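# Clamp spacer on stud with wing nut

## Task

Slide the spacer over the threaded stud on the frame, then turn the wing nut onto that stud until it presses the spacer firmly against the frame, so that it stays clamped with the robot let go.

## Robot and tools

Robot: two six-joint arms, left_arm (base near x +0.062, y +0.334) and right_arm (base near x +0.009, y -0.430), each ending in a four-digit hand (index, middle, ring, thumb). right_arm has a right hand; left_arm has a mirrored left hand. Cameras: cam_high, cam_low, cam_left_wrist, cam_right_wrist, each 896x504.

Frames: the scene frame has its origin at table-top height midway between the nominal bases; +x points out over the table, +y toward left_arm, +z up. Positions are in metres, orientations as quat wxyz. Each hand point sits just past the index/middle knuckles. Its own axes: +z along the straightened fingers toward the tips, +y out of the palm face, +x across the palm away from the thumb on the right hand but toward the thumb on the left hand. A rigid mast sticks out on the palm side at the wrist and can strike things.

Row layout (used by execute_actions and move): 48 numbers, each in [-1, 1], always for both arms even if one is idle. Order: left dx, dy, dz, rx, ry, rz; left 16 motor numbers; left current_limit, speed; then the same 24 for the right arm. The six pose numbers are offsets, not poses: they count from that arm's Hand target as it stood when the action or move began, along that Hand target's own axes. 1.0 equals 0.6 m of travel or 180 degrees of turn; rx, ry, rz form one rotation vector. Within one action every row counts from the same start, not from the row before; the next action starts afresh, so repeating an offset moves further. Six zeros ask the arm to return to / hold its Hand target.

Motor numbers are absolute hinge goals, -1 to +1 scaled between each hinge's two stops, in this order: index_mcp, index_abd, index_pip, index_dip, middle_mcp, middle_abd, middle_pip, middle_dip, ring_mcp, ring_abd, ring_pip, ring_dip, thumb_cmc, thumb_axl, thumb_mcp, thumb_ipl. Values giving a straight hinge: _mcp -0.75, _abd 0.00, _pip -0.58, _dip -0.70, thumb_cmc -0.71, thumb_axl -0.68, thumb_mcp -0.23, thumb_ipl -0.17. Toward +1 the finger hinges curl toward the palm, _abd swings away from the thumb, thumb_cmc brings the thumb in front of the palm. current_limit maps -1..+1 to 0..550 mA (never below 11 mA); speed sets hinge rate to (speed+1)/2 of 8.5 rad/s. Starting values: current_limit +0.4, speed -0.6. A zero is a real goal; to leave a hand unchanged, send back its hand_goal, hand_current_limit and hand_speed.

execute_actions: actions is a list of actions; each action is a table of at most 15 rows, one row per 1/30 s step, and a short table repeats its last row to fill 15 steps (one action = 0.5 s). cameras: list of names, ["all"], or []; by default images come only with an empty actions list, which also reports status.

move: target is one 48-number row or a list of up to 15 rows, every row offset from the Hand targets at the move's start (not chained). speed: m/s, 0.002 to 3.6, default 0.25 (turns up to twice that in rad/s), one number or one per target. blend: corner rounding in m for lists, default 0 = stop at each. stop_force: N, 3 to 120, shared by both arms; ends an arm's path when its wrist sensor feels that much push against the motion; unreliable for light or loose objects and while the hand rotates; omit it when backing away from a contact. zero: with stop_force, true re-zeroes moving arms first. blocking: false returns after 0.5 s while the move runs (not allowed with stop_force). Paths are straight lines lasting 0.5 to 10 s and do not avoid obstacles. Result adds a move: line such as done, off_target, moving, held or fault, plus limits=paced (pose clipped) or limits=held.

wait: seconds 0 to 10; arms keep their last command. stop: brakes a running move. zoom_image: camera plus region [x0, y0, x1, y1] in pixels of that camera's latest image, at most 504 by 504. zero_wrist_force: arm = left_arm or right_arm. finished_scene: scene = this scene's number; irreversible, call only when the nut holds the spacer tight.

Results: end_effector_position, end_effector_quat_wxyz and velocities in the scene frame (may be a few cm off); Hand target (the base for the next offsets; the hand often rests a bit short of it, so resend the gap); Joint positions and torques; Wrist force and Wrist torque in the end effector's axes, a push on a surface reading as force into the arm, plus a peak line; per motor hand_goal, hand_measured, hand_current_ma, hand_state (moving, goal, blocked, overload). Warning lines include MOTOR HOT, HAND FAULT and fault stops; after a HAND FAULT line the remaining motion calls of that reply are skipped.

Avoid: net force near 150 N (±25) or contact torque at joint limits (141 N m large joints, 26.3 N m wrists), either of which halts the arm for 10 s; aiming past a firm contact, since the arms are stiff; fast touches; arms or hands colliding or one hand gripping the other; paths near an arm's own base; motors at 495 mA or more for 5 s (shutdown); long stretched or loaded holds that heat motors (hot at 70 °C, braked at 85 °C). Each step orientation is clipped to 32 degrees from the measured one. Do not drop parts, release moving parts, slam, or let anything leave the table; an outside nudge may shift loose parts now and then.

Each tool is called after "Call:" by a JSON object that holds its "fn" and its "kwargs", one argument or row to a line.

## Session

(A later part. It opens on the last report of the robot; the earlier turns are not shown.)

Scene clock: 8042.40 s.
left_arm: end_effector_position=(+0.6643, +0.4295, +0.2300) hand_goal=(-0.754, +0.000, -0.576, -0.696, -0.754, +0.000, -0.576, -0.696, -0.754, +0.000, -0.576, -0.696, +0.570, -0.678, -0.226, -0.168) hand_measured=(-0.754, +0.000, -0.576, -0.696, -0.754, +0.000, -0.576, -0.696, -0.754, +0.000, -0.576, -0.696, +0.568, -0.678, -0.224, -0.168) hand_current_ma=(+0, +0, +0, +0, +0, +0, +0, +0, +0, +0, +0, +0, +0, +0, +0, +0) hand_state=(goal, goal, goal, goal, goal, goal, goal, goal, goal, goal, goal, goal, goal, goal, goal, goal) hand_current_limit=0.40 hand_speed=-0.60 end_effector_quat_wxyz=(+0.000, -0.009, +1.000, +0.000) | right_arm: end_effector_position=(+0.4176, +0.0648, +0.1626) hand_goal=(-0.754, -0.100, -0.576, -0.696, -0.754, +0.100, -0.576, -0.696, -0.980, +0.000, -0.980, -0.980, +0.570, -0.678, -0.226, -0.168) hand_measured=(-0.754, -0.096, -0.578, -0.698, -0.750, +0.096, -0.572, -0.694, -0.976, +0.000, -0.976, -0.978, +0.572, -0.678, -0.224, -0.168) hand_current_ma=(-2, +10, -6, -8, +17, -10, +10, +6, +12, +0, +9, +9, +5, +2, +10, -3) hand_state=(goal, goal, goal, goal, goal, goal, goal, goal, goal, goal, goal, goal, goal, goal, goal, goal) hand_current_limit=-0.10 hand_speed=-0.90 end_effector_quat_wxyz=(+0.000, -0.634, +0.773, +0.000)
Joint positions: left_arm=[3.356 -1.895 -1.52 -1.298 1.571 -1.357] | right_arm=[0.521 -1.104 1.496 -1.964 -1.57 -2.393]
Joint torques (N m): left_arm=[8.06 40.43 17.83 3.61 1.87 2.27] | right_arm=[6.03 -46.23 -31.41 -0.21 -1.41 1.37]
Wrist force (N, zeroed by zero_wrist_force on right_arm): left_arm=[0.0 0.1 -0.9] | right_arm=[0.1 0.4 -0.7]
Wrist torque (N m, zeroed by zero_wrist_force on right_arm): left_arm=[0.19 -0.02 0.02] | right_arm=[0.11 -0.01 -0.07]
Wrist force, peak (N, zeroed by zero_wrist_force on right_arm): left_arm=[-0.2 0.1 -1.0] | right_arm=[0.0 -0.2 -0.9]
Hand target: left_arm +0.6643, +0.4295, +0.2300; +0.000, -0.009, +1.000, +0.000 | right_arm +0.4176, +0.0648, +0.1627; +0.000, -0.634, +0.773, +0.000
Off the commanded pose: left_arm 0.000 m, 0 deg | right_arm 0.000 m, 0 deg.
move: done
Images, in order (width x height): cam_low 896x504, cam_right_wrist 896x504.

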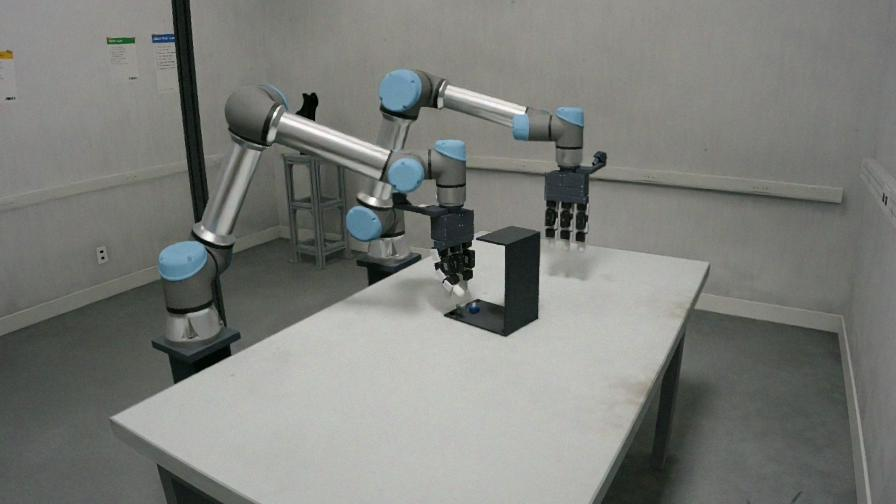

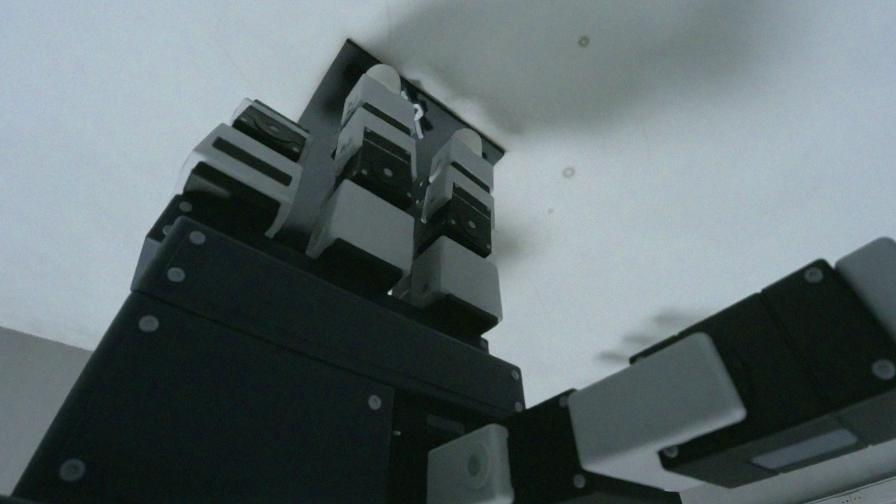

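Call:
{"fn": "move", "kwargs": {
  "target": [0,0,0,0,0,0,-0.754,0,-0.576,-0.696,-0.754,0,-0.576,-0.696,-0.754,0,-0.576,-0.696,0.571,-0.678,-0.226,-0.168,0.4,-0.6, 0.075,-0.03,0,0,0,0, -0.98,0,-0.98,-0.98,-0.754,0,-0.576,-0.696,-0.98,0,-0.98,-0.98,0.571,-0.678,-0.226,-0.168,0.4,-0.8],
  "speed": 0.1,
  "cameras": ["cam_right_wrist","cam_low"]
}}

Call:
{"fn": "zoom_image", "kwargs": {
  "camera": "cam_right_wrist",
  "region": [410, 50, 510, 130]
}}

Call:
{"fn": "zoom_image", "kwargs": {
  "camera": "cam_low",
  "region": [440, 280, 490, 315]
}}

Scene clock: 8054.80 s.
left_arm: end_effector_position=(+0.6643, +0.4295, +0.2300) hand_goal=(-0.754, +0.000, -0.576, -0.696, -0.754, +0.000, -0.576, -0.696, -0.754, +0.000, -0.576, -0.696, +0.570, -0.678, -0.226, -0.168) hand_measured=(-0.754, +0.000, -0.576, -0.696, -0.754, +0.000, -0.576, -0.696, -0.754, +0.000, -0.576, -0.696, +0.568, -0.678, -0.224, -0.168) hand_current_ma=(+0, +0, +0, +0, +0, +0, +0, +0, +0, +0, +0, +0, +0, +0, +0, +0) hand_state=(goal, goal, goal, goal, goal, goal, goal, goal, goal, goal, goal, goal, goal, goal, goal, goal) hand_current_limit=0.40 hand_speed=-0.60 end_effector_quat_wxyz=(+0.000, -0.009, +1.000, +0.000) | right_arm: end_effector_position=(+0.4264, +0.0173, +0.1627) hand_goal=(-0.980, +0.000, -0.980, -0.980, -0.754, +0.000, -0.576, -0.696, -0.980, +0.000, -0.980, -0.980, +0.570, -0.678, -0.226, -0.168) hand_measured=(-0.968, -0.002, -0.974, -0.976, -0.750, +0.002, -0.572, -0.694, -0.976, +0.000, -0.976, -0.978, +0.572, -0.678, -0.224, -0.168) hand_current_ma=(+46, -7, +21, +10, +17, +7, +10, +6, +12, +0, +9, +9, +4, +2, +10, -3) hand_state=(goal, goal, goal, goal, goal, goal, goal, goal, goal, goal, goal, goal, goal, goal, goal, goal) hand_current_limit=0.40 hand_speed=-0.80 end_effector_quat_wxyz=(+0.000, -0.634, +0.773, +0.000)
Joint positions: left_arm=[3.356 -1.895 -1.52 -1.298 1.571 -1.357] | right_arm=[0.45 -1.158 1.578 -1.991 -1.57 -2.465]
Joint torques (N m): left_arm=[8.69 39.92 17.52 3.7 1.81 2.23] | right_arm=[-11.61 -44.75 -11.06 -4.47 2.27 -2.1]
Wrist force (N, zeroed by zero_wrist_force on right_arm): left_arm=[-0.1 0.3 -0.9] | right_arm=[-0.1 -0.2 -0.5]
Wrist torque (N m, zeroed by zero_wrist_force on right_arm): left_arm=[0.23 0.00 0.00] | right_arm=[-0.01 0.03 0.00]
Wrist force, peak (N, zeroed by zero_wrist_force on right_arm): left_arm=[-0.3 0.3 -1.0] | right_arm=[-0.1 0.0 -1.0]
Hand target: left_arm +0.6643, +0.4295, +0.2300; +0.000, -0.009, +1.000, +0.000 | right_arm +0.4265, +0.0171, +0.1627; +0.000, -0.634, +0.773, +0.000
Off the commanded pose: left_arm 0.000 m, 0 deg | right_arm 0.000 m, 0 deg.
move: done
Images, in order (width x height): cam_low 896x504, cam_right_wrist 896x504.

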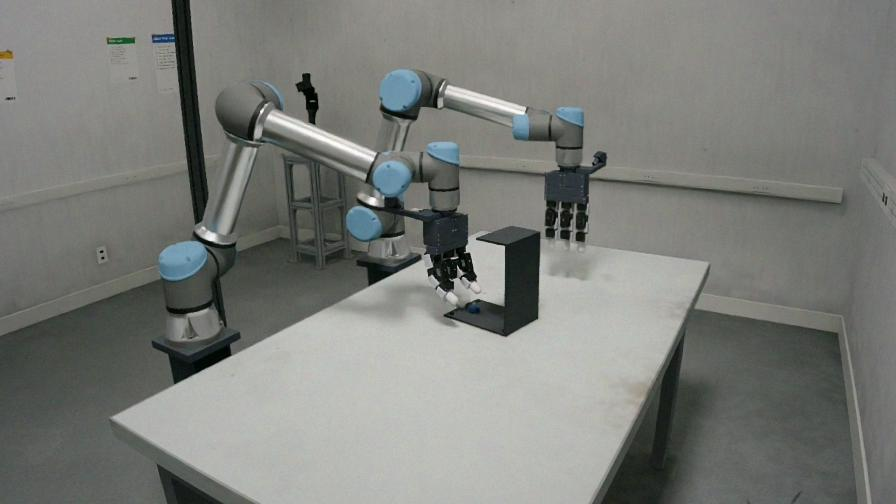

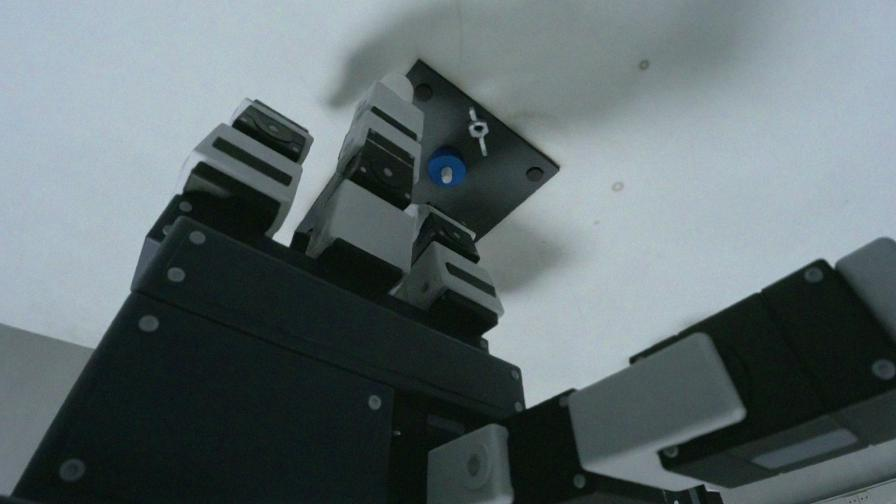

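Scaled by 5.040.

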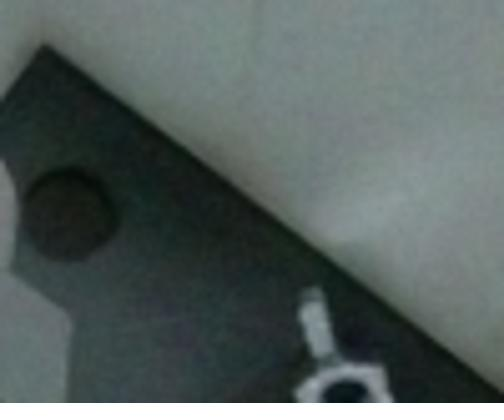

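Scaled by 10.080.

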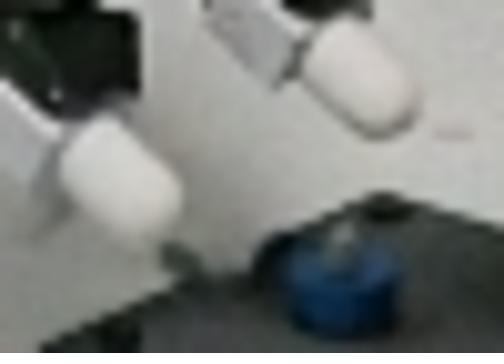

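Call:
{"fn": "zoom_image", "kwargs": {
  "camera": "cam_right_wrist",
  "region": [420, 90, 540, 190]
}}

Scaled by 4.200.

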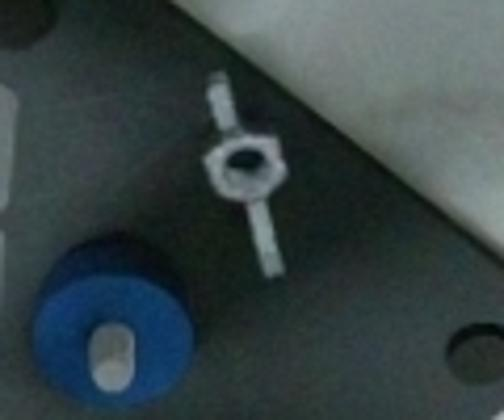

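Call:
{"fn": "move", "kwargs": {
  "target": [0,0,0,0,0,0,-0.754,0,-0.576,-0.696,-0.754,0,-0.576,-0.696,-0.754,0,-0.576,-0.696,0.571,-0.678,-0.226,-0.168,0.4,-0.6, 0,0.1,-0.04,0,0,0, -0.98,0,-0.98,-0.98,-0.754,0,-0.576,-0.696,-0.98,0,-0.98,-0.98,0.571,-0.678,-0.226,-0.168,0.4,-0.8],
  "speed": 0.15,
  "cameras": ["cam_right_wrist","cam_low","cam_high"]
}}

Call:
{"fn": "zoom_image", "kwargs": {
  "camera": "cam_low",
  "region": [440, 285, 500, 327]
}}

Call:
{"fn": "zoom_image", "kwargs": {
  "camera": "cam_high",
  "region": [440, 150, 540, 220]
}}

Scene clock: 8077.07 s.
left_arm: end_effector_position=(+0.6643, +0.4295, +0.2300) hand_goal=(-0.754, +0.000, -0.576, -0.696, -0.754, +0.000, -0.576, -0.696, -0.754, +0.000, -0.576, -0.696, +0.570, -0.678, -0.226, -0.168) hand_measured=(-0.754, +0.000, -0.576, -0.696, -0.754, +0.000, -0.576, -0.696, -0.754, +0.000, -0.576, -0.696, +0.568, -0.678, -0.224, -0.168) hand_current_ma=(+0, +0, +0, +0, +0, +0, +0, +0, +0, +0, +0, +0, +0, +0, +0, +0) hand_state=(goal, goal, goal, goal, goal, goal, goal, goal, goal, goal, goal, goal, goal, goal, goal, goal) hand_current_limit=0.40 hand_speed=-0.60 end_effector_quat_wxyz=(+0.000, -0.009, +1.000, +0.000) | right_arm: end_effector_position=(+0.3678, +0.0288, +0.1866) hand_goal=(-0.980, +0.000, -0.980, -0.980, -0.754, +0.000, -0.576, -0.696, -0.980, +0.000, -0.980, -0.980, +0.570, -0.678, -0.226, -0.168) hand_measured=(-0.968, -0.002, -0.974, -0.976, -0.750, +0.002, -0.572, -0.694, -0.976, +0.000, -0.976, -0.978, +0.572, -0.678, -0.224, -0.168) hand_current_ma=(+45, -7, +21, +10, +13, +7, +9, +6, +12, +0, +9, +9, +4, +2, +10, -3) hand_state=(goal, goal, goal, goal, goal, goal, goal, goal, goal, goal, goal, goal, goal, goal, goal, goal) hand_current_limit=0.40 hand_speed=-0.80 end_effector_quat_wxyz=(+0.000, -0.634, +0.773, +0.000)
Joint positions: left_arm=[3.356 -1.895 -1.52 -1.298 1.571 -1.357] | right_arm=[0.514 -1.261 1.657 -1.967 -1.57 -2.401]
Joint torques (N m): left_arm=[8.16 40.98 17.23 3.62 1.83 2.41] | right_arm=[10.01 -40.33 -11.71 -0.57 -1.27 2.07]
Wrist force (N, zeroed by zero_wrist_force on right_arm): left_arm=[0.0 0.3 -0.8] | right_arm=[0.1 0.3 -0.5]
Wrist torque (N m, zeroed by zero_wrist_force on right_arm): left_arm=[0.22 -0.03 0.02] | right_arm=[0.07 0.00 -0.08]
Wrist force, peak (N, zeroed by zero_wrist_force on right_arm): left_arm=[-0.2 0.2 -1.0] | right_arm=[-0.1 1.0 -0.9]
Hand target: left_arm +0.6643, +0.4295, +0.2300; +0.000, -0.009, +1.000, +0.000 | right_arm +0.3676, +0.0289, +0.1867; +0.000, -0.634, +0.773, +0.000
Off the commanded pose: left_arm 0.000 m, 0 deg | right_arm 0.000 m, 0 deg.
move: done
Images, in order (width x height): cam_high 896x504, cam_low 896x504, cam_right_wrist 896x504.

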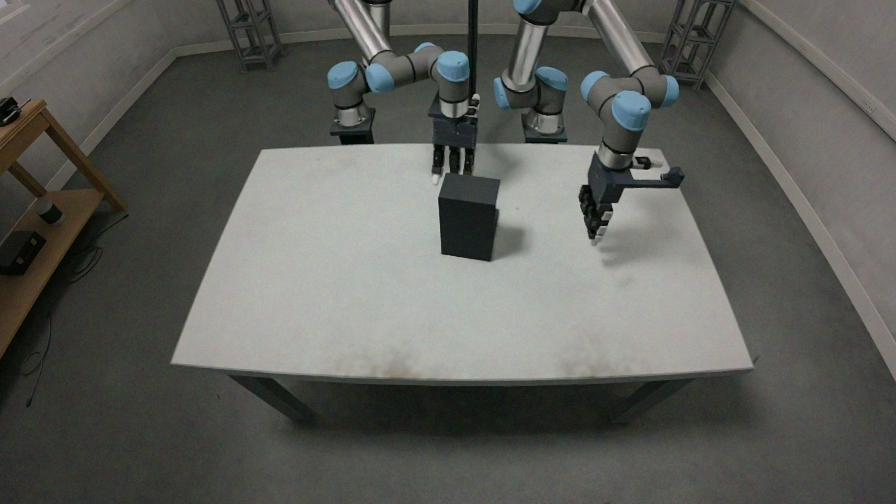

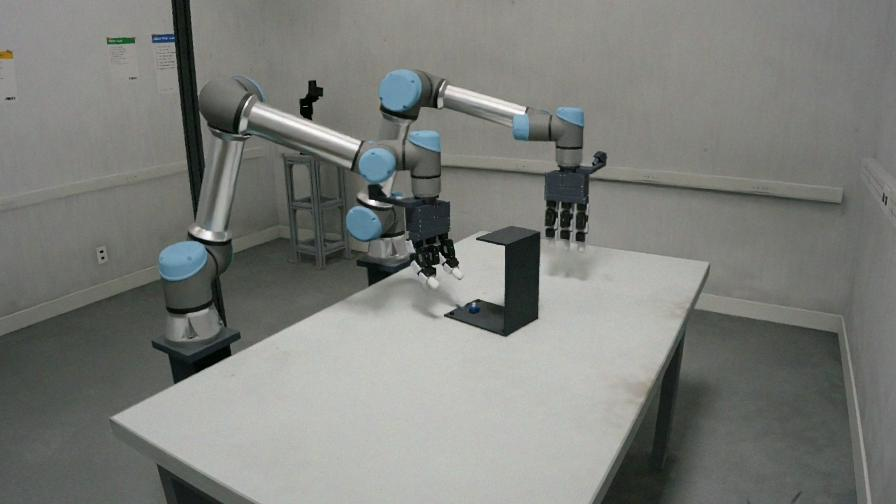

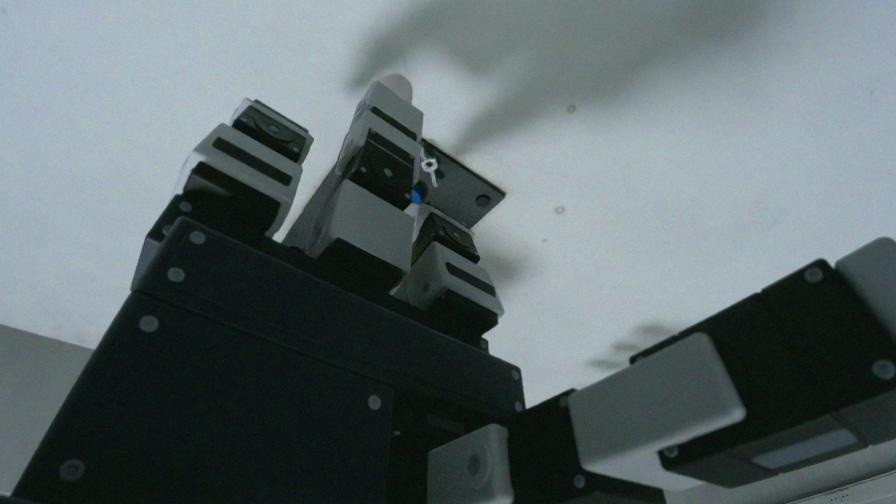

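Scaled by 8.400.

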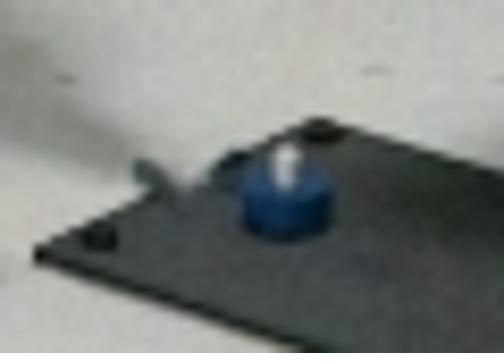

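Scaled by 5.040.

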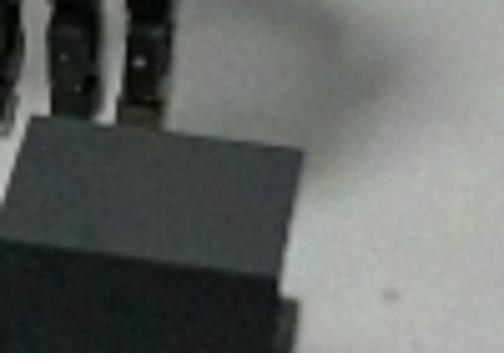

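Call:
{"fn": "move", "kwargs": {
  "target": [0,0,0,0,0,0,-0.754,0,-0.576,-0.696,-0.754,0,-0.576,-0.696,-0.754,0,-0.576,-0.696,0.571,-0.678,-0.226,-0.168,0.4,-0.6, -0.1425,-0.1172,0.036,0,0,0.1755, -0.754,-0.1,-0.576,-0.696,-0.754,0.1,-0.576,-0.696,-0.98,0,-0.98,-0.98,0.571,-0.678,-0.226,-0.168,0.4,-0.8],
  "speed": 0.15,
  "cameras": ["cam_right_wrist"]
}}

Call:
{"fn": "zoom_image", "kwargs": {
  "camera": "cam_right_wrist",
  "region": [370, 60, 480, 140]
}}

Scene clock: 8101.63 s.
left_arm: end_effector_position=(+0.6643, +0.4295, +0.2300) hand_goal=(-0.754, +0.000, -0.576, -0.696, -0.754, +0.000, -0.576, -0.696, -0.754, +0.000, -0.576, -0.696, +0.570, -0.678, -0.226, -0.168) hand_measured=(-0.754, +0.000, -0.576, -0.696, -0.754, +0.000, -0.576, -0.696, -0.754, +0.000, -0.576, -0.696, +0.568, -0.678, -0.224, -0.168) hand_current_ma=(+0, +0, +0, +0, +0, +0, +0, +0, +0, +0, +0, +0, +0, +0, +0, +0) hand_state=(goal, goal, goal, goal, goal, goal, goal, goal, goal, goal, goal, goal, goal, goal, goal, goal) hand_current_limit=0.40 hand_speed=-0.60 end_effector_quat_wxyz=(+0.000, -0.009, +1.000, +0.000) | right_arm: end_effector_position=(+0.4533, +0.0989, +0.1652) hand_goal=(-0.754, -0.100, -0.576, -0.696, -0.754, +0.100, -0.576, -0.696, -0.980, +0.000, -0.980, -0.980, +0.570, -0.678, -0.226, -0.168) hand_measured=(-0.754, -0.096, -0.578, -0.698, -0.750, +0.096, -0.572, -0.694, -0.976, +0.000, -0.976, -0.978, +0.572, -0.678, -0.224, -0.168) hand_current_ma=(-2, +10, -7, -8, +13, -9, +9, +6, +12, +0, +9, +9, +4, +2, +10, -3) hand_state=(goal, goal, goal, goal, goal, goal, goal, goal, goal, goal, goal, goal, goal, goal, goal, goal) hand_current_limit=0.40 hand_speed=-0.80 end_effector_quat_wxyz=(+0.000, -0.400, +0.917, +0.001)
Joint positions: left_arm=[3.356 -1.895 -1.52 -1.298 1.571 -1.357] | right_arm=[0.517 -1.102 1.487 -1.956 -1.57 -1.847]
Joint torques (N m): left_arm=[8.05 41.19 17.22 3.57 1.84 2.19] | right_arm=[9.97 -33.95 -31.61 -0.29 -2.01 1.92]
Wrist force (N, zeroed by zero_wrist_force on right_arm): left_arm=[-0.1 0.1 -0.5] | right_arm=[0.1 0.3 -0.5]
Wrist torque (N m, zeroed by zero_wrist_force on right_arm): left_arm=[0.16 0.00 0.02] | right_arm=[0.08 0.00 -0.08]
Wrist force, peak (N, zeroed by zero_wrist_force on right_arm): left_arm=[0.0 0.4 -1.0] | right_arm=[0.2 0.2 -0.9]
Hand target: left_arm +0.6643, +0.4295, +0.2300; +0.000, -0.009, +1.000, +0.000 | right_arm +0.4533, +0.0990, +0.1652; +0.000, -0.400, +0.917, +0.001
Off the commanded pose: left_arm 0.000 m, 0 deg | right_arm 0.000 m, 0 deg.
move: done
Images, in order (width x height): cam_right_wrist 896x504.

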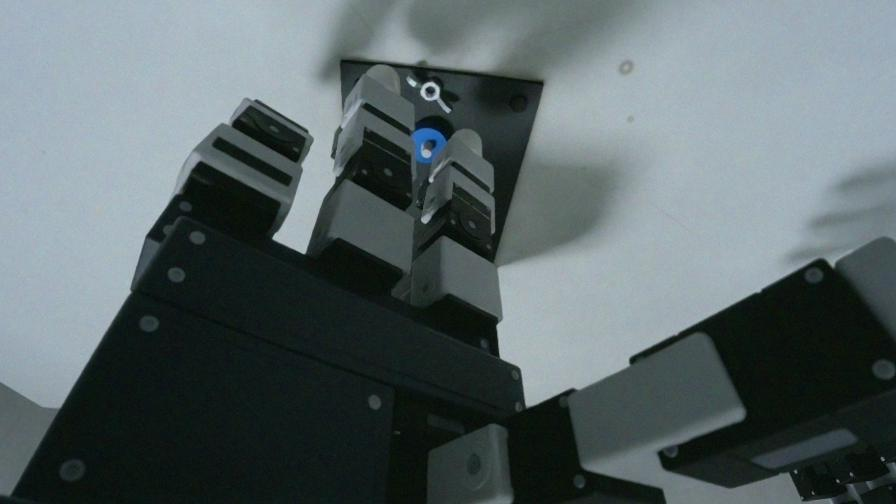

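Scaled by 4.582.

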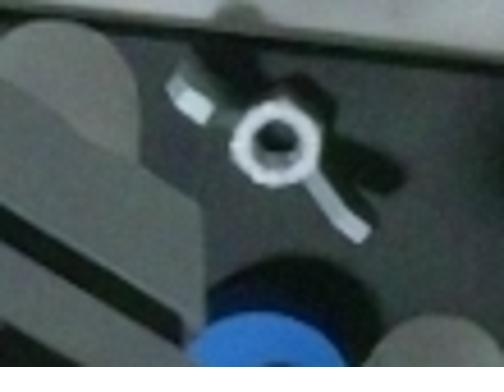

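Call:
{"fn": "move", "kwargs": {
  "target": [0,0,0,0,0,0,-0.754,0,-0.576,-0.696,-0.754,0,-0.576,-0.696,-0.754,0,-0.576,-0.696,0.571,-0.678,-0.226,-0.168,0.4,-0.6, -0.0035,0.0015,0.0425,0,0,0, -0.754,-0.1,-0.576,-0.696,-0.754,0.1,-0.576,-0.696,-0.98,0,-0.98,-0.98,0.571,-0.678,-0.226,-0.168,0.4,-0.8],
  "speed": 0.05,
  "cameras": ["cam_right_wrist"]
}}

Call:
{"fn": "zoom_image", "kwargs": {
  "camera": "cam_right_wrist",
  "region": [380, 70, 480, 143]
}}

Scene clock: 8113.80 s.
left_arm: end_effector_position=(+0.6643, +0.4295, +0.2300) hand_goal=(-0.754, +0.000, -0.576, -0.696, -0.754, +0.000, -0.576, -0.696, -0.754, +0.000, -0.576, -0.696, +0.570, -0.678, -0.226, -0.168) hand_measured=(-0.754, +0.000, -0.576, -0.696, -0.754, +0.000, -0.576, -0.696, -0.754, +0.000, -0.576, -0.696, +0.568, -0.678, -0.224, -0.168) hand_current_ma=(+0, +0, +0, +0, +0, +0, +0, +0, +0, +0, +0, +0, +0, +0, +0, +0) hand_state=(goal, goal, goal, goal, goal, goal, goal, goal, goal, goal, goal, goal, goal, goal, goal, goal) hand_current_limit=0.40 hand_speed=-0.60 end_effector_quat_wxyz=(+0.000, -0.009, +1.000, +0.000) | right_arm: end_effector_position=(+0.4541, +0.1011, +0.1398) hand_goal=(-0.754, -0.100, -0.576, -0.696, -0.754, +0.100, -0.576, -0.696, -0.980, +0.000, -0.980, -0.980, +0.570, -0.678, -0.226, -0.168) hand_measured=(-0.754, -0.096, -0.578, -0.698, -0.750, +0.096, -0.572, -0.694, -0.976, +0.000, -0.976, -0.978, +0.572, -0.678, -0.224, -0.168) hand_current_ma=(-2, +9, -7, -8, +13, -9, +9, +6, +12, +0, +9, +9, +4, +2, +10, -3) hand_state=(goal, goal, goal, goal, goal, goal, goal, goal, goal, goal, goal, goal, goal, goal, goal, goal) hand_current_limit=0.40 hand_speed=-0.80 end_effector_quat_wxyz=(+0.000, -0.400, +0.917, +0.001)
Joint positions: left_arm=[3.356 -1.895 -1.52 -1.298 1.571 -1.357] | right_arm=[0.519 -1.074 1.513 -2.011 -1.57 -1.845]
Joint torques (N m): left_arm=[8.57 41.46 17.11 3.61 1.81 2.19] | right_arm=[9.92 -35.69 -11 -4.31 -1.06 2.05]
Wrist force (N, zeroed by zero_wrist_force on right_arm): left_arm=[-0.1 0.3 -0.7] | right_arm=[0.0 0.1 -0.3]
Wrist torque (N m, zeroed by zero_wrist_force on right_arm): left_arm=[0.20 0.00 0.00] | right_arm=[0.03 0.00 -0.09]
Wrist force, peak (N, zeroed by zero_wrist_force on right_arm): left_arm=[-0.2 0.4 -1.0] | right_arm=[-0.1 -0.2 -0.9]
Hand target: left_arm +0.6643, +0.4295, +0.2300; +0.000, -0.009, +1.000, +0.000 | right_arm +0.4541, +0.1011, +0.1397; +0.000, -0.400, +0.917, +0.001
Off the commanded pose: left_arm 0.000 m, 0 deg | right_arm 0.000 m, 0 deg.
move: done
Images, in order (width x height): cam_right_wrist 896x504.

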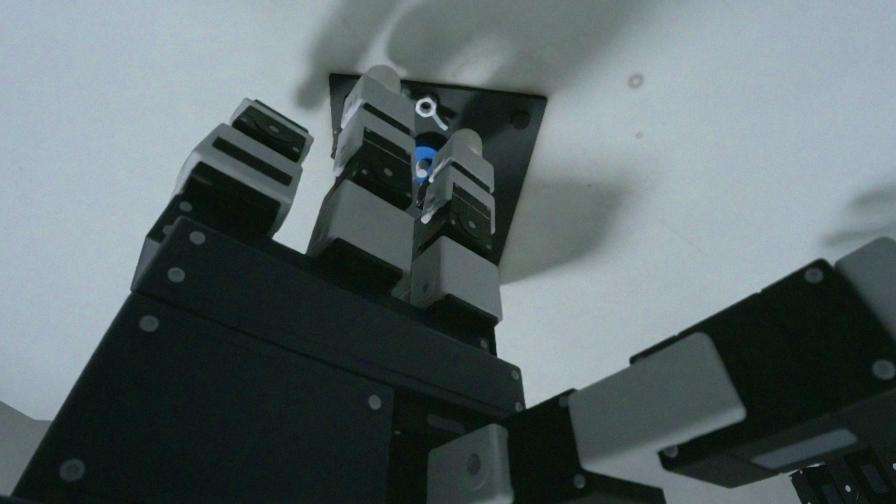

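Scaled by 5.040.

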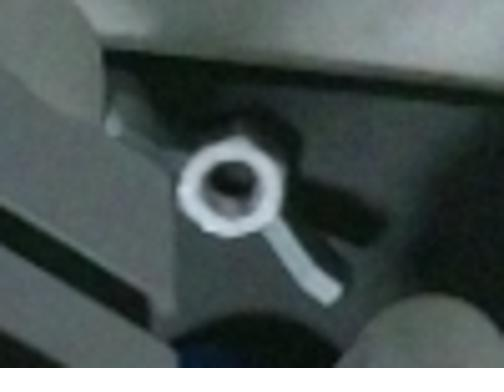

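Call:
{"fn": "move", "kwargs": {
  "target": [0,0,0,0,0,0,-0.754,0,-0.576,-0.696,-0.754,0,-0.576,-0.696,-0.754,0,-0.576,-0.696,0.571,-0.678,-0.226,-0.168,0.4,-0.6, 0,-0.0005,0.0165,0,0,0, -0.754,-0.1,-0.576,-0.696,-0.754,0.1,-0.576,-0.696,-0.98,0,-0.98,-0.98,0.571,-0.678,-0.226,-0.168,0.4,-0.8],
  "speed": 0.02,
  "stop_force": 3,
  "cameras": ["cam_right_wrist"]
}}

Call:
{"fn": "zoom_image", "kwargs": {
  "camera": "cam_right_wrist",
  "region": [380, 80, 480, 153]
}}

Scene clock: 8122.03 s.
left_arm: end_effector_position=(+0.6643, +0.4295, +0.2300) hand_goal=(-0.754, +0.000, -0.576, -0.696, -0.754, +0.000, -0.576, -0.696, -0.754, +0.000, -0.576, -0.696, +0.570, -0.678, -0.226, -0.168) hand_measured=(-0.754, +0.000, -0.576, -0.696, -0.754, +0.000, -0.576, -0.696, -0.754, +0.000, -0.576, -0.696, +0.568, -0.678, -0.224, -0.168) hand_current_ma=(+0, +0, +0, +0, +0, +0, +0, +0, +0, +0, +0, +0, +0, +0, +0, +0) hand_state=(goal, goal, goal, goal, goal, goal, goal, goal, goal, goal, goal, goal, goal, goal, goal, goal) hand_current_limit=0.40 hand_speed=-0.60 end_effector_quat_wxyz=(+0.000, -0.009, +1.000, +0.000) | right_arm: end_effector_position=(+0.4543, +0.1009, +0.1298) hand_goal=(-0.754, -0.100, -0.576, -0.696, -0.754, +0.100, -0.576, -0.696, -0.980, +0.000, -0.980, -0.980, +0.570, -0.678, -0.226, -0.168) hand_measured=(-0.754, -0.096, -0.578, -0.698, -0.750, +0.096, -0.572, -0.694, -0.976, +0.000, -0.976, -0.978, +0.572, -0.678, -0.224, -0.168) hand_current_ma=(-2, +9, -7, -8, +13, -9, +9, +6, +12, +0, +9, +9, +4, +2, +10, -3) hand_state=(goal, goal, goal, goal, goal, goal, goal, goal, goal, goal, goal, goal, goal, goal, goal, goal) hand_current_limit=0.40 hand_speed=-0.80 end_effector_quat_wxyz=(+0.000, -0.400, +0.917, +0.001)
Joint positions: left_arm=[3.356 -1.895 -1.52 -1.298 1.571 -1.357] | right_arm=[0.518 -1.063 1.525 -2.033 -1.57 -1.845]
Joint torques (N m): left_arm=[8.4 41.19 16.69 3.63 1.84 2.28] | right_arm=[-11.36 -35.25 -10.39 -4.42 0.78 -2.1]
Wrist force (N, zeroed by zero_wrist_force on right_arm): left_arm=[0.1 0.4 -0.8] | right_arm=[-0.3 0.2 -0.6]
Wrist torque (N m, zeroed by zero_wrist_force on right_arm): left_arm=[0.23 -0.04 0.02] | right_arm=[0.06 0.05 -0.07]
Wrist force, peak (N, zeroed by zero_wrist_force on right_arm): left_arm=[0.2 0.3 -1.0] | right_arm=[0.0 0.1 -1.0]
Hand target: left_arm +0.6643, +0.4295, +0.2300; +0.000, -0.009, +1.000, +0.000 | right_arm +0.4543, +0.1009, +0.1298; +0.000, -0.400, +0.917, +0.001
Off the commanded pose: left_arm 0.000 m, 0 deg | right_arm 0.000 m, 0 deg.
move: done
Images, in order (width x height): cam_right_wrist 896x504.

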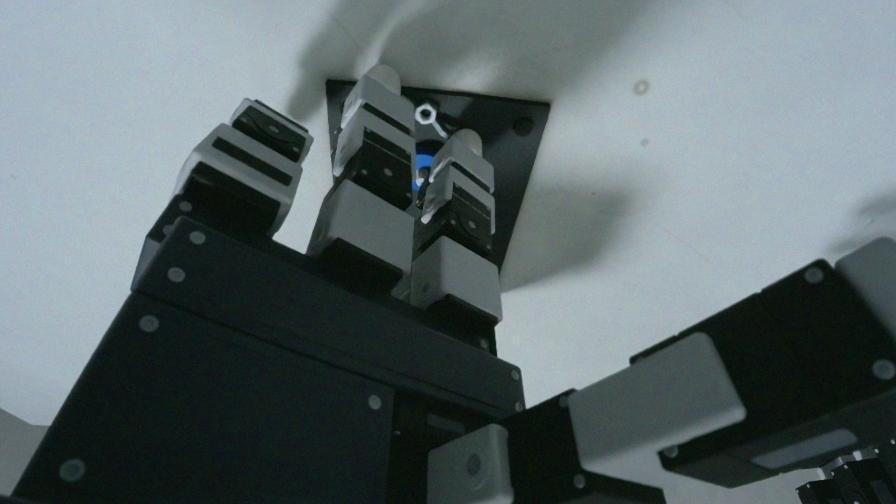

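Scaled by 5.040.

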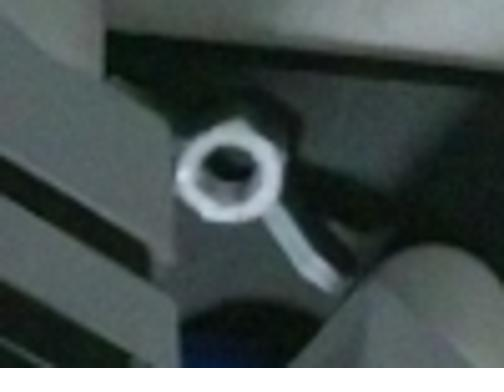

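Call:
{"fn": "move", "kwargs": {
  "target": [0,0,0,0,0,0,-0.754,0,-0.576,-0.696,-0.754,0,-0.576,-0.696,-0.754,0,-0.576,-0.696,0.571,-0.678,-0.226,-0.168,0.4,-0.6, -0.0005,-0.0014,0,0,0,0, -0.754,-0.1,-0.576,-0.696,-0.754,0.1,-0.576,-0.696,-0.98,0,-0.98,-0.98,0.571,-0.678,-0.226,-0.168,0.4,-0.8],
  "speed": 0.01
}}

Call:
{"fn": "execute_actions", "kwargs": {
  "actions": [
    [[0,0,0,0,0,0,-0.754,0,-0.576,-0.696,-0.754,0,-0.576,-0.696,-0.754,0,-0.576,-0.696,0.571,-0.678,-0.226,-0.168,0.4,-0.6, 0,0,0,0,0,0, -0.754,0.1,-0.576,-0.696,-0.754,-0.1,-0.576,-0.696,-0.98,0,-0.98,-0.98,0.571,-0.678,-0.226,-0.168,-0.2,-0.98]]
  ]
}}

Call:
{"fn": "wait", "kwargs": {
  "seconds": 2,
  "cameras": ["cam_right_wrist"]
}}

Call:
{"fn": "zoom_image", "kwargs": {
  "camera": "cam_right_wrist",
  "region": [380, 80, 480, 153]
}}

Scene clock: 8132.33 s.
left_arm: end_effector_position=(+0.6643, +0.4295, +0.2300) hand_goal=(-0.754, +0.000, -0.576, -0.696, -0.754, +0.000, -0.576, -0.696, -0.754, +0.000, -0.576, -0.696, +0.570, -0.678, -0.226, -0.168) hand_measured=(-0.754, +0.000, -0.576, -0.696, -0.754, +0.000, -0.576, -0.696, -0.754, +0.000, -0.576, -0.696, +0.568, -0.678, -0.224, -0.168) hand_current_ma=(+0, +0, +0, +0, +0, +0, +0, +0, +0, +0, +0, +0, +0, +0, +0, +0) hand_state=(goal, goal, goal, goal, goal, goal, goal, goal, goal, goal, goal, goal, goal, goal, goal, goal) hand_current_limit=0.40 hand_speed=-0.60 end_effector_quat_wxyz=(+0.000, -0.009, +1.000, +0.000) | right_arm: end_effector_position=(+0.4551, +0.1006, +0.1298) hand_goal=(-0.754, -0.100, -0.576, -0.696, -0.754, +0.100, -0.576, -0.696, -0.980, +0.000, -0.980, -0.980, +0.570, -0.678, -0.226, -0.168) hand_measured=(-0.754, -0.096, -0.578, -0.698, -0.750, +0.096, -0.572, -0.694, -0.976, +0.000, -0.976, -0.978, +0.572, -0.678, -0.224, -0.168) hand_current_ma=(-2, +9, -7, -8, +13, -9, +9, +6, +12, +0, +9, +9, +4, +2, +10, -3) hand_state=(goal, goal, goal, goal, goal, goal, goal, goal, goal, goal, goal, goal, goal, goal, goal, goal) hand_current_limit=0.40 hand_speed=-0.80 end_effector_quat_wxyz=(+0.000, -0.400, +0.917, +0.001)
Joint positions: left_arm=[3.356 -1.895 -1.52 -1.298 1.571 -1.357] | right_arm=[0.517 -1.063 1.524 -2.033 -1.57 -1.846]
Joint torques (N m): left_arm=[8.28 40.66 16.89 3.51 1.77 2.26] | right_arm=[-11.44 -35.35 -31.47 -0.39 1 -2.03]
Wrist force (N, zeroed by zero_wrist_force on right_arm): left_arm=[-0.1 0.3 -0.6] | right_arm=[0.1 0.1 -0.6]
Wrist torque (N m, zeroed by zero_wrist_force on right_arm): left_arm=[0.19 0.00 0.00] | right_arm=[0.04 0.00 0.04]
Wrist force, peak (N, zeroed by zero_wrist_force on right_arm): left_arm=[-0.1 0.3 -1.0] | right_arm=[0.1 0.4 -0.9]
Hand target: left_arm +0.6643, +0.4295, +0.2300; +0.000, -0.009, +1.000, +0.000 | right_arm +0.4552, +0.1006, +0.1298; +0.000, -0.400, +0.917, +0.001
Off the commanded pose: left_arm 0.000 m, 0 deg | right_arm 0.000 m, 0 deg.
move: done

Scene clock: 8133.03 s.
left_arm: end_effector_position=(+0.6643, +0.4295, +0.2300) hand_goal=(-0.754, +0.000, -0.576, -0.696, -0.754, +0.000, -0.576, -0.696, -0.754, +0.000, -0.576, -0.696, +0.570, -0.678, -0.226, -0.168) hand_measured=(-0.754, +0.000, -0.576, -0.696, -0.754, +0.000, -0.576, -0.696, -0.754, +0.000, -0.576, -0.696, +0.568, -0.678, -0.224, -0.168) hand_current_ma=(+0, +0, +0, +0, +0, +0, +0, +0, +0, +0, +0, +0, +0, +0, +0, +0) hand_state=(goal, goal, goal, goal, goal, goal, goal, goal, goal, goal, goal, goal, goal, goal, goal, goal) hand_current_limit=0.40 hand_speed=-0.60 end_effector_quat_wxyz=(+0.000, -0.009, +1.000, +0.000) | right_arm: end_effector_position=(+0.4552, +0.1006, +0.1298) hand_goal=(-0.754, +0.100, -0.576, -0.696, -0.754, -0.100, -0.576, -0.696, -0.980, +0.000, -0.980, -0.980, +0.570, -0.678, -0.226, -0.168) hand_measured=(-0.754, -0.068, -0.578, -0.698, -0.750, +0.068, -0.572, -0.694, -0.976, +0.000, -0.976, -0.978, +0.572, -0.678, -0.224, -0.168) hand_current_ma=(-2, -72, -7, -8, +13, +70, +9, +6, +12, +0, +9, +9, +4, +2, +10, -3) hand_state=(goal, moving, goal, goal, goal, moving, goal, goal, goal, goal, goal, goal, goal, goal, goal, goal) hand_current_limit=-0.20 hand_speed=-0.98 end_effector_quat_wxyz=(+0.000, -0.400, +0.917, +0.001)
Joint positions: left_arm=[3.356 -1.895 -1.52 -1.298 1.571 -1.357] | right_arm=[0.517 -1.063 1.524 -2.033 -1.57 -1.846]
Joint torques (N m): left_arm=[8.51 40.66 16.85 3.59 1.93 2.31] | right_arm=[-11.82 -34.88 -31.85 -0.34 1.15 -1.99]
Wrist force (N, zeroed by zero_wrist_force on right_arm): left_arm=[0.0 0.1 -0.8] | right_arm=[-0.1 0.0 -0.1]
Wrist torque (N m, zeroed by zero_wrist_force on right_arm): left_arm=[0.19 -0.02 0.01] | right_arm=[0.00 0.01 0.02]
Wrist force, peak (N, zeroed by zero_wrist_force on right_arm): left_arm=[-0.1 0.2 -1.0] | right_arm=[0.0 0.3 -0.7]
Hand target: left_arm +0.6643, +0.4295, +0.2300; +0.000, -0.009, +1.000, +0.000 | right_arm +0.4552, +0.1006, +0.1298; +0.000, -0.400, +0.917, +0.001
Off the commanded pose: left_arm 0.000 m, 0 deg | right_arm 0.000 m, 0 deg.

Scene clock: 8135.03 s.
left_arm: end_effector_position=(+0.6643, +0.4295, +0.2300) hand_goal=(-0.754, +0.000, -0.576, -0.696, -0.754, +0.000, -0.576, -0.696, -0.754, +0.000, -0.576, -0.696, +0.570, -0.678, -0.226, -0.168) hand_measured=(-0.754, +0.000, -0.576, -0.696, -0.754, +0.000, -0.576, -0.696, -0.754, +0.000, -0.576, -0.696, +0.568, -0.678, -0.224, -0.168) hand_current_ma=(+0, +0, +0, +0, +0, +0, +0, +0, +0, +0, +0, +0, +0, +0, +0, +0) hand_state=(goal, goal, goal, goal, goal, goal, goal, goal, goal, goal, goal, goal, goal, goal, goal, goal) hand_current_limit=0.40 hand_speed=-0.60 end_effector_quat_wxyz=(+0.000, -0.009, +1.000, +0.000) | right_arm: end_effector_position=(+0.4552, +0.1006, +0.1298) hand_goal=(-0.754, +0.100, -0.576, -0.696, -0.754, -0.100, -0.576, -0.696, -0.980, +0.000, -0.980, -0.980, +0.570, -0.678, -0.226, -0.168) hand_measured=(-0.754, -0.064, -0.578, -0.698, -0.750, +0.064, -0.572, -0.694, -0.976, +0.000, -0.976, -0.978, +0.572, -0.678, -0.224, -0.168) hand_current_ma=(-2, -220, -7, -8, +13, +220, +9, +6, +12, +0, +9, +9, +4, +2, +10, -3) hand_state=(goal, blocked, goal, goal, goal, blocked, goal, goal, goal, goal, goal, goal, goal, goal, goal, goal) hand_current_limit=-0.20 hand_speed=-0.98 end_effector_quat_wxyz=(+0.000, -0.400, +0.917, +0.001)
Joint positions: left_arm=[3.356 -1.895 -1.52 -1.298 1.571 -1.357] | right_arm=[0.517 -1.063 1.524 -2.033 -1.57 -1.846]
Joint torques (N m): left_arm=[8.07 41.06 17.21 3.55 1.72 2.25] | right_arm=[-11.07 -35.03 -31.74 -0.34 1.1 -2.13]
Wrist force (N, zeroed by zero_wrist_force on right_arm): left_arm=[-0.2 0.3 -0.6] | right_arm=[-0.1 0.0 -0.4]
Wrist torque (N m, zeroed by zero_wrist_force on right_arm): left_arm=[0.20 0.00 0.00] | right_arm=[0.01 0.02 0.02]
Wrist force, peak (N, zeroed by zero_wrist_force on right_arm): left_arm=[-0.2 0.2 -0.9] | right_arm=[-0.2 0.3 -0.8]
Hand target: left_arm +0.6643, +0.4295, +0.2300; +0.000, -0.009, +1.000, +0.000 | right_arm +0.4552, +0.1006, +0.1298; +0.000, -0.400, +0.917, +0.001
Off the commanded pose: left_arm 0.000 m, 0 deg | right_arm 0.000 m, 0 deg.
wait: 2.00 s; at rest by 0.17 s
Images, in order (width x height): cam_right_wrist 896x504.

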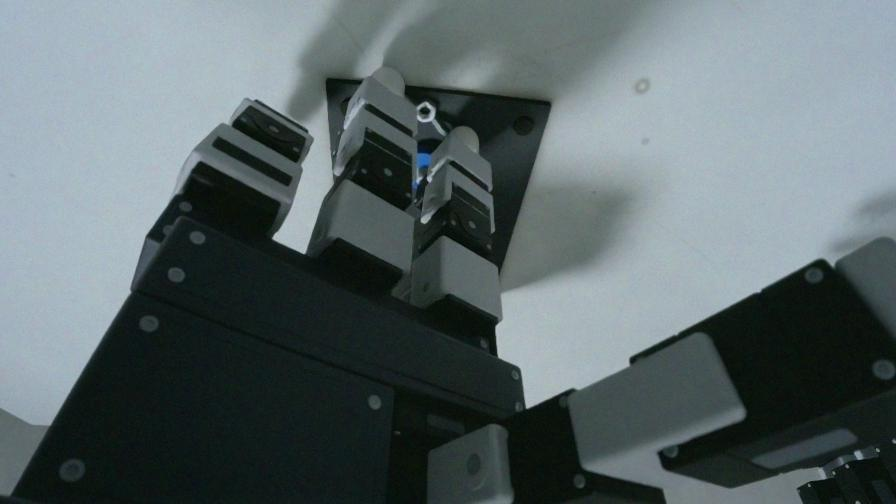

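Scaled by 5.040.

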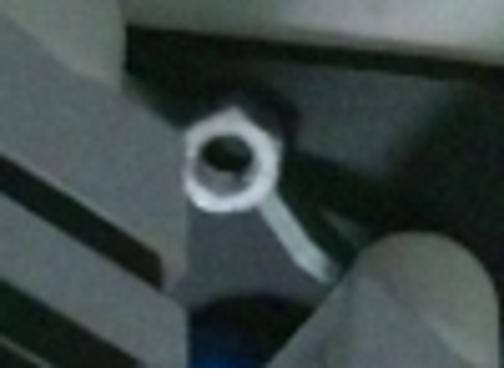

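Call:
{"fn": "move", "kwargs": {
  "target": [0,0,0,0,0,0,-0.754,0,-0.576,-0.696,-0.754,0,-0.576,-0.696,-0.754,0,-0.576,-0.696,0.571,-0.678,-0.226,-0.168,0.4,-0.6, 0,0,-0.02,0,0,0, -0.754,0.1,-0.576,-0.696,-0.754,-0.1,-0.576,-0.696,-0.98,0,-0.98,-0.98,0.571,-0.678,-0.226,-0.168,0.0,-0.98],
  "speed": 0.02,
  "cameras": ["cam_right_wrist","cam_low"]
}}

Call:
{"fn": "zoom_image", "kwargs": {
  "camera": "cam_right_wrist",
  "region": [380, 80, 480, 153]
}}

Scene clock: 8141.43 s.
left_arm: end_effector_position=(+0.6643, +0.4295, +0.2300) hand_goal=(-0.754, +0.000, -0.576, -0.696, -0.754, +0.000, -0.576, -0.696, -0.754, +0.000, -0.576, -0.696, +0.570, -0.678, -0.226, -0.168) hand_measured=(-0.754, +0.000, -0.576, -0.696, -0.754, +0.000, -0.576, -0.696, -0.754, +0.000, -0.576, -0.696, +0.568, -0.678, -0.224, -0.168) hand_current_ma=(+0, +0, +0, +0, +0, +0, +0, +0, +0, +0, +0, +0, +0, +0, +0, +0) hand_state=(goal, goal, goal, goal, goal, goal, goal, goal, goal, goal, goal, goal, goal, goal, goal, goal) hand_current_limit=0.40 hand_speed=-0.60 end_effector_quat_wxyz=(+0.000, -0.009, +1.000, +0.000) | right_arm: end_effector_position=(+0.4552, +0.1006, +0.1416) hand_goal=(-0.754, +0.100, -0.576, -0.696, -0.754, -0.100, -0.576, -0.696, -0.980, +0.000, -0.980, -0.980, +0.570, -0.678, -0.226, -0.168) hand_measured=(-0.754, -0.064, -0.578, -0.698, -0.750, +0.062, -0.572, -0.694, -0.976, +0.000, -0.976, -0.978, +0.572, -0.678, -0.224, -0.168) hand_current_ma=(-2, -275, -7, -8, +13, +275, +9, +6, +12, +0, +9, +9, +4, +2, +10, -3) hand_state=(goal, blocked, goal, goal, goal, blocked, goal, goal, goal, goal, goal, goal, goal, goal, goal, goal) hand_current_limit=0.00 hand_speed=-0.98 end_effector_quat_wxyz=(+0.000, -0.400, +0.917, +0.001)
Joint positions: left_arm=[3.356 -1.895 -1.52 -1.298 1.571 -1.357] | right_arm=[0.517 -1.075 1.51 -2.006 -1.57 -1.846]
Joint torques (N m): left_arm=[8.43 41.28 17.16 3.51 1.8 2.28] | right_arm=[-11.09 -47.97 -31.16 -0.15 1.05 -2.2]
Wrist force (N, zeroed by zero_wrist_force on right_arm): left_arm=[-0.1 0.1 -0.9] | right_arm=[-0.2 0.3 -0.4]
Wrist torque (N m, zeroed by zero_wrist_force on right_arm): left_arm=[0.19 -0.01 0.01] | right_arm=[0.06 0.03 0.02]
Wrist force, peak (N, zeroed by zero_wrist_force on right_arm): left_arm=[-0.1 0.2 -1.0] | right_arm=[0.0 -0.1 -0.9]
Hand target: left_arm +0.6643, +0.4295, +0.2300; +0.000, -0.009, +1.000, +0.000 | right_arm +0.4552, +0.1006, +0.1418; +0.000, -0.400, +0.917, +0.001
Off the commanded pose: left_arm 0.000 m, 0 deg | right_arm 0.000 m, 0 deg.
move: done
Images, in order (width x height): cam_low 896x504, cam_right_wrist 896x504.

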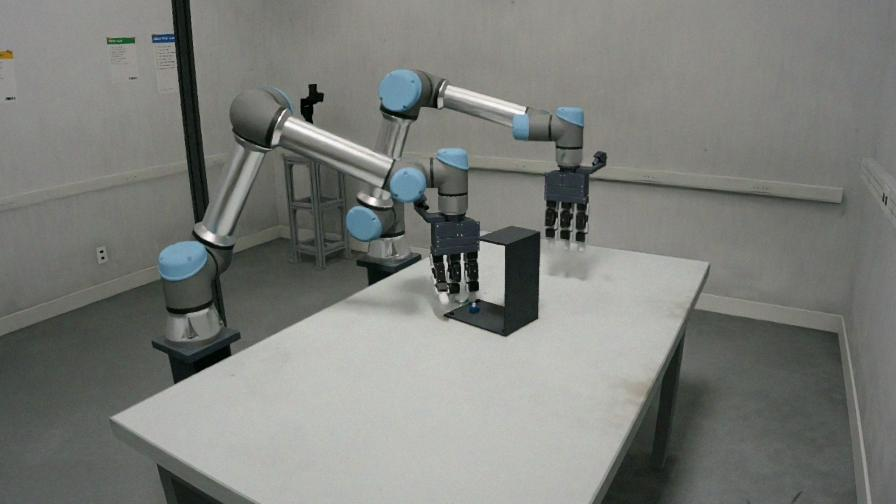

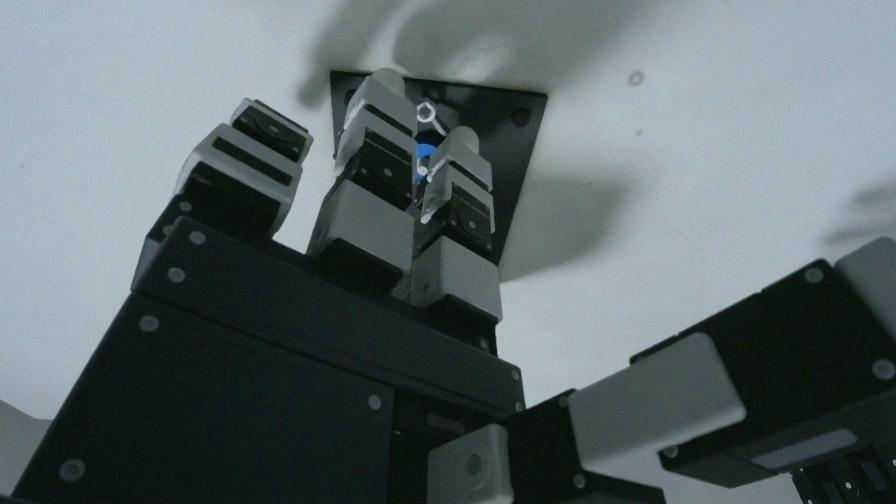

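Scaled by 5.040.

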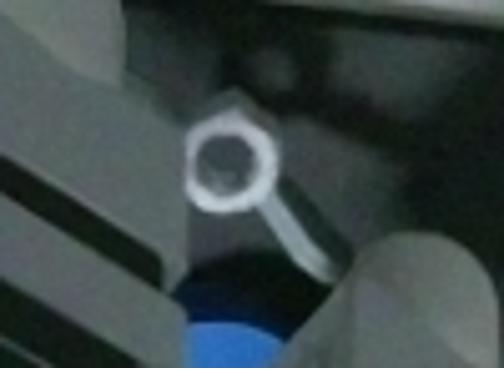

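Call:
{"fn": "move", "kwargs": {
  "target": [
    [0,0,0,0,0,0,-0.754,0,-0.576,-0.696,-0.754,0,-0.576,-0.696,-0.754,0,-0.576,-0.696,0.571,-0.678,-0.226,-0.168,0.4,-0.6, 0,0,-0.0887,0,0,0, -0.754,0.1,-0.576,-0.696,-0.754,-0.1,-0.576,-0.696,-0.98,0,-0.98,-0.98,0.571,-0.678,-0.226,-0.168,0.0,-0.98],
    [0,0,0,0,0,0,-0.754,0,-0.576,-0.696,-0.754,0,-0.576,-0.696,-0.754,0,-0.576,-0.696,0.571,-0.678,-0.226,-0.168,0.4,-0.6, 0.0487,-0.0826,-0.0887,0,0,-0.2267, -0.754,0.1,-0.576,-0.696,-0.754,-0.1,-0.576,-0.696,-0.98,0,-0.98,-0.98,0.571,-0.678,-0.226,-0.168,0.0,-0.98]
  ],
  "speed": 0.1,
  "cameras": ["cam_right_wrist"]
}}

Call:
{"fn": "zoom_image", "kwargs": {
  "camera": "cam_right_wrist",
  "region": [380, 70, 480, 143]
}}

Scene clock: 8163.27 s.
left_arm: end_effector_position=(+0.6643, +0.4295, +0.2300) hand_goal=(-0.754, +0.000, -0.576, -0.696, -0.754, +0.000, -0.576, -0.696, -0.754, +0.000, -0.576, -0.696, +0.570, -0.678, -0.226, -0.168) hand_measured=(-0.754, +0.000, -0.576, -0.696, -0.754, +0.000, -0.576, -0.696, -0.754, +0.000, -0.576, -0.696, +0.568, -0.678, -0.224, -0.168) hand_current_ma=(+0, +0, +0, +0, +0, +0, +0, +0, +0, +0, +0, +0, +0, +0, +0, +0) hand_state=(goal, goal, goal, goal, goal, goal, goal, goal, goal, goal, goal, goal, goal, goal, goal, goal) hand_current_limit=0.40 hand_speed=-0.60 end_effector_quat_wxyz=(+0.000, -0.009, +1.000, +0.000) | right_arm: end_effector_position=(+0.4716, +0.0454, +0.1949) hand_goal=(-0.754, +0.100, -0.576, -0.696, -0.754, -0.100, -0.576, -0.696, -0.980, +0.000, -0.980, -0.980, +0.570, -0.678, -0.226, -0.168) hand_measured=(-0.754, -0.064, -0.578, -0.698, -0.750, +0.062, -0.572, -0.694, -0.976, +0.000, -0.976, -0.978, +0.572, -0.678, -0.224, -0.168) hand_current_ma=(-2, -275, -7, -8, +13, +275, +9, +6, +12, +0, +9, +9, +4, +2, +10, -3) hand_state=(goal, blocked, goal, goal, goal, blocked, goal, goal, goal, goal, goal, goal, goal, goal, goal, goal) hand_current_limit=0.00 hand_speed=-0.98 end_effector_quat_wxyz=(+0.000, +0.694, -0.720, +0.000)
Joint positions: left_arm=[3.356 -1.895 -1.52 -1.298 1.571 -1.357] | right_arm=[0.469 -1.036 1.304 -1.839 -1.57 -2.606]
Joint torques (N m): left_arm=[7.91 40.51 16.78 3.63 1.65 2.15] | right_arm=[-10.66 -37.09 -33.18 -0.37 1.78 -1.95]
Wrist force (N, zeroed by zero_wrist_force on right_arm): left_arm=[-0.2 0.2 -0.9] | right_arm=[-0.1 0.0 -0.2]
Wrist torque (N m, zeroed by zero_wrist_force on right_arm): left_arm=[0.20 0.00 0.00] | right_arm=[0.02 0.02 0.03]
Wrist force, peak (N, zeroed by zero_wrist_force on right_arm): left_arm=[-0.2 0.5 -1.0] | right_arm=[0.0 -0.1 -1.1]
Hand target: left_arm +0.6643, +0.4295, +0.2300; +0.000, -0.009, +1.000, +0.000 | right_arm +0.4716, +0.0454, +0.1949; +0.000, +0.694, -0.720, +0.000
Off the commanded pose: left_arm 0.000 m, 0 deg | right_arm 0.000 m, 0 deg.
move: done
Images, in order (width x height): cam_right_wrist 896x504.

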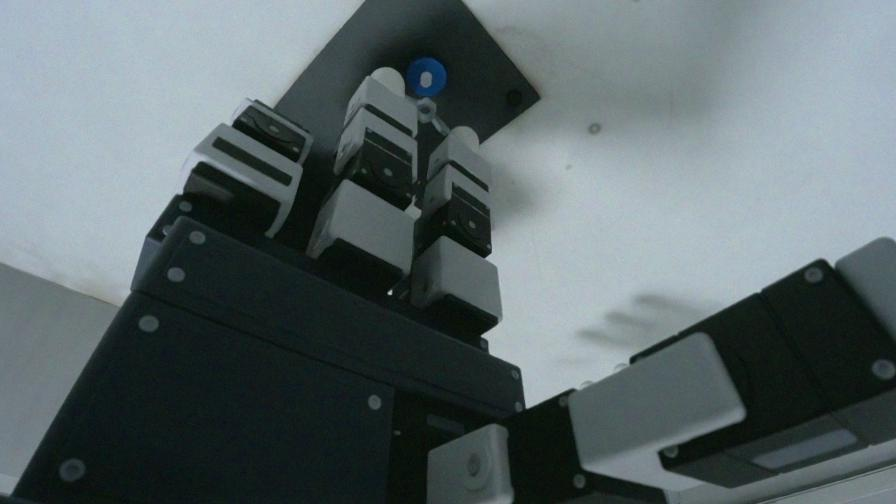

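Scaled by 5.040.

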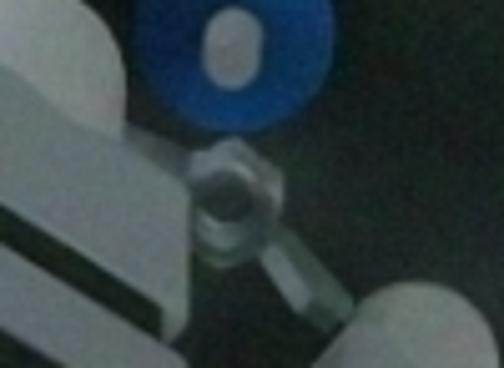

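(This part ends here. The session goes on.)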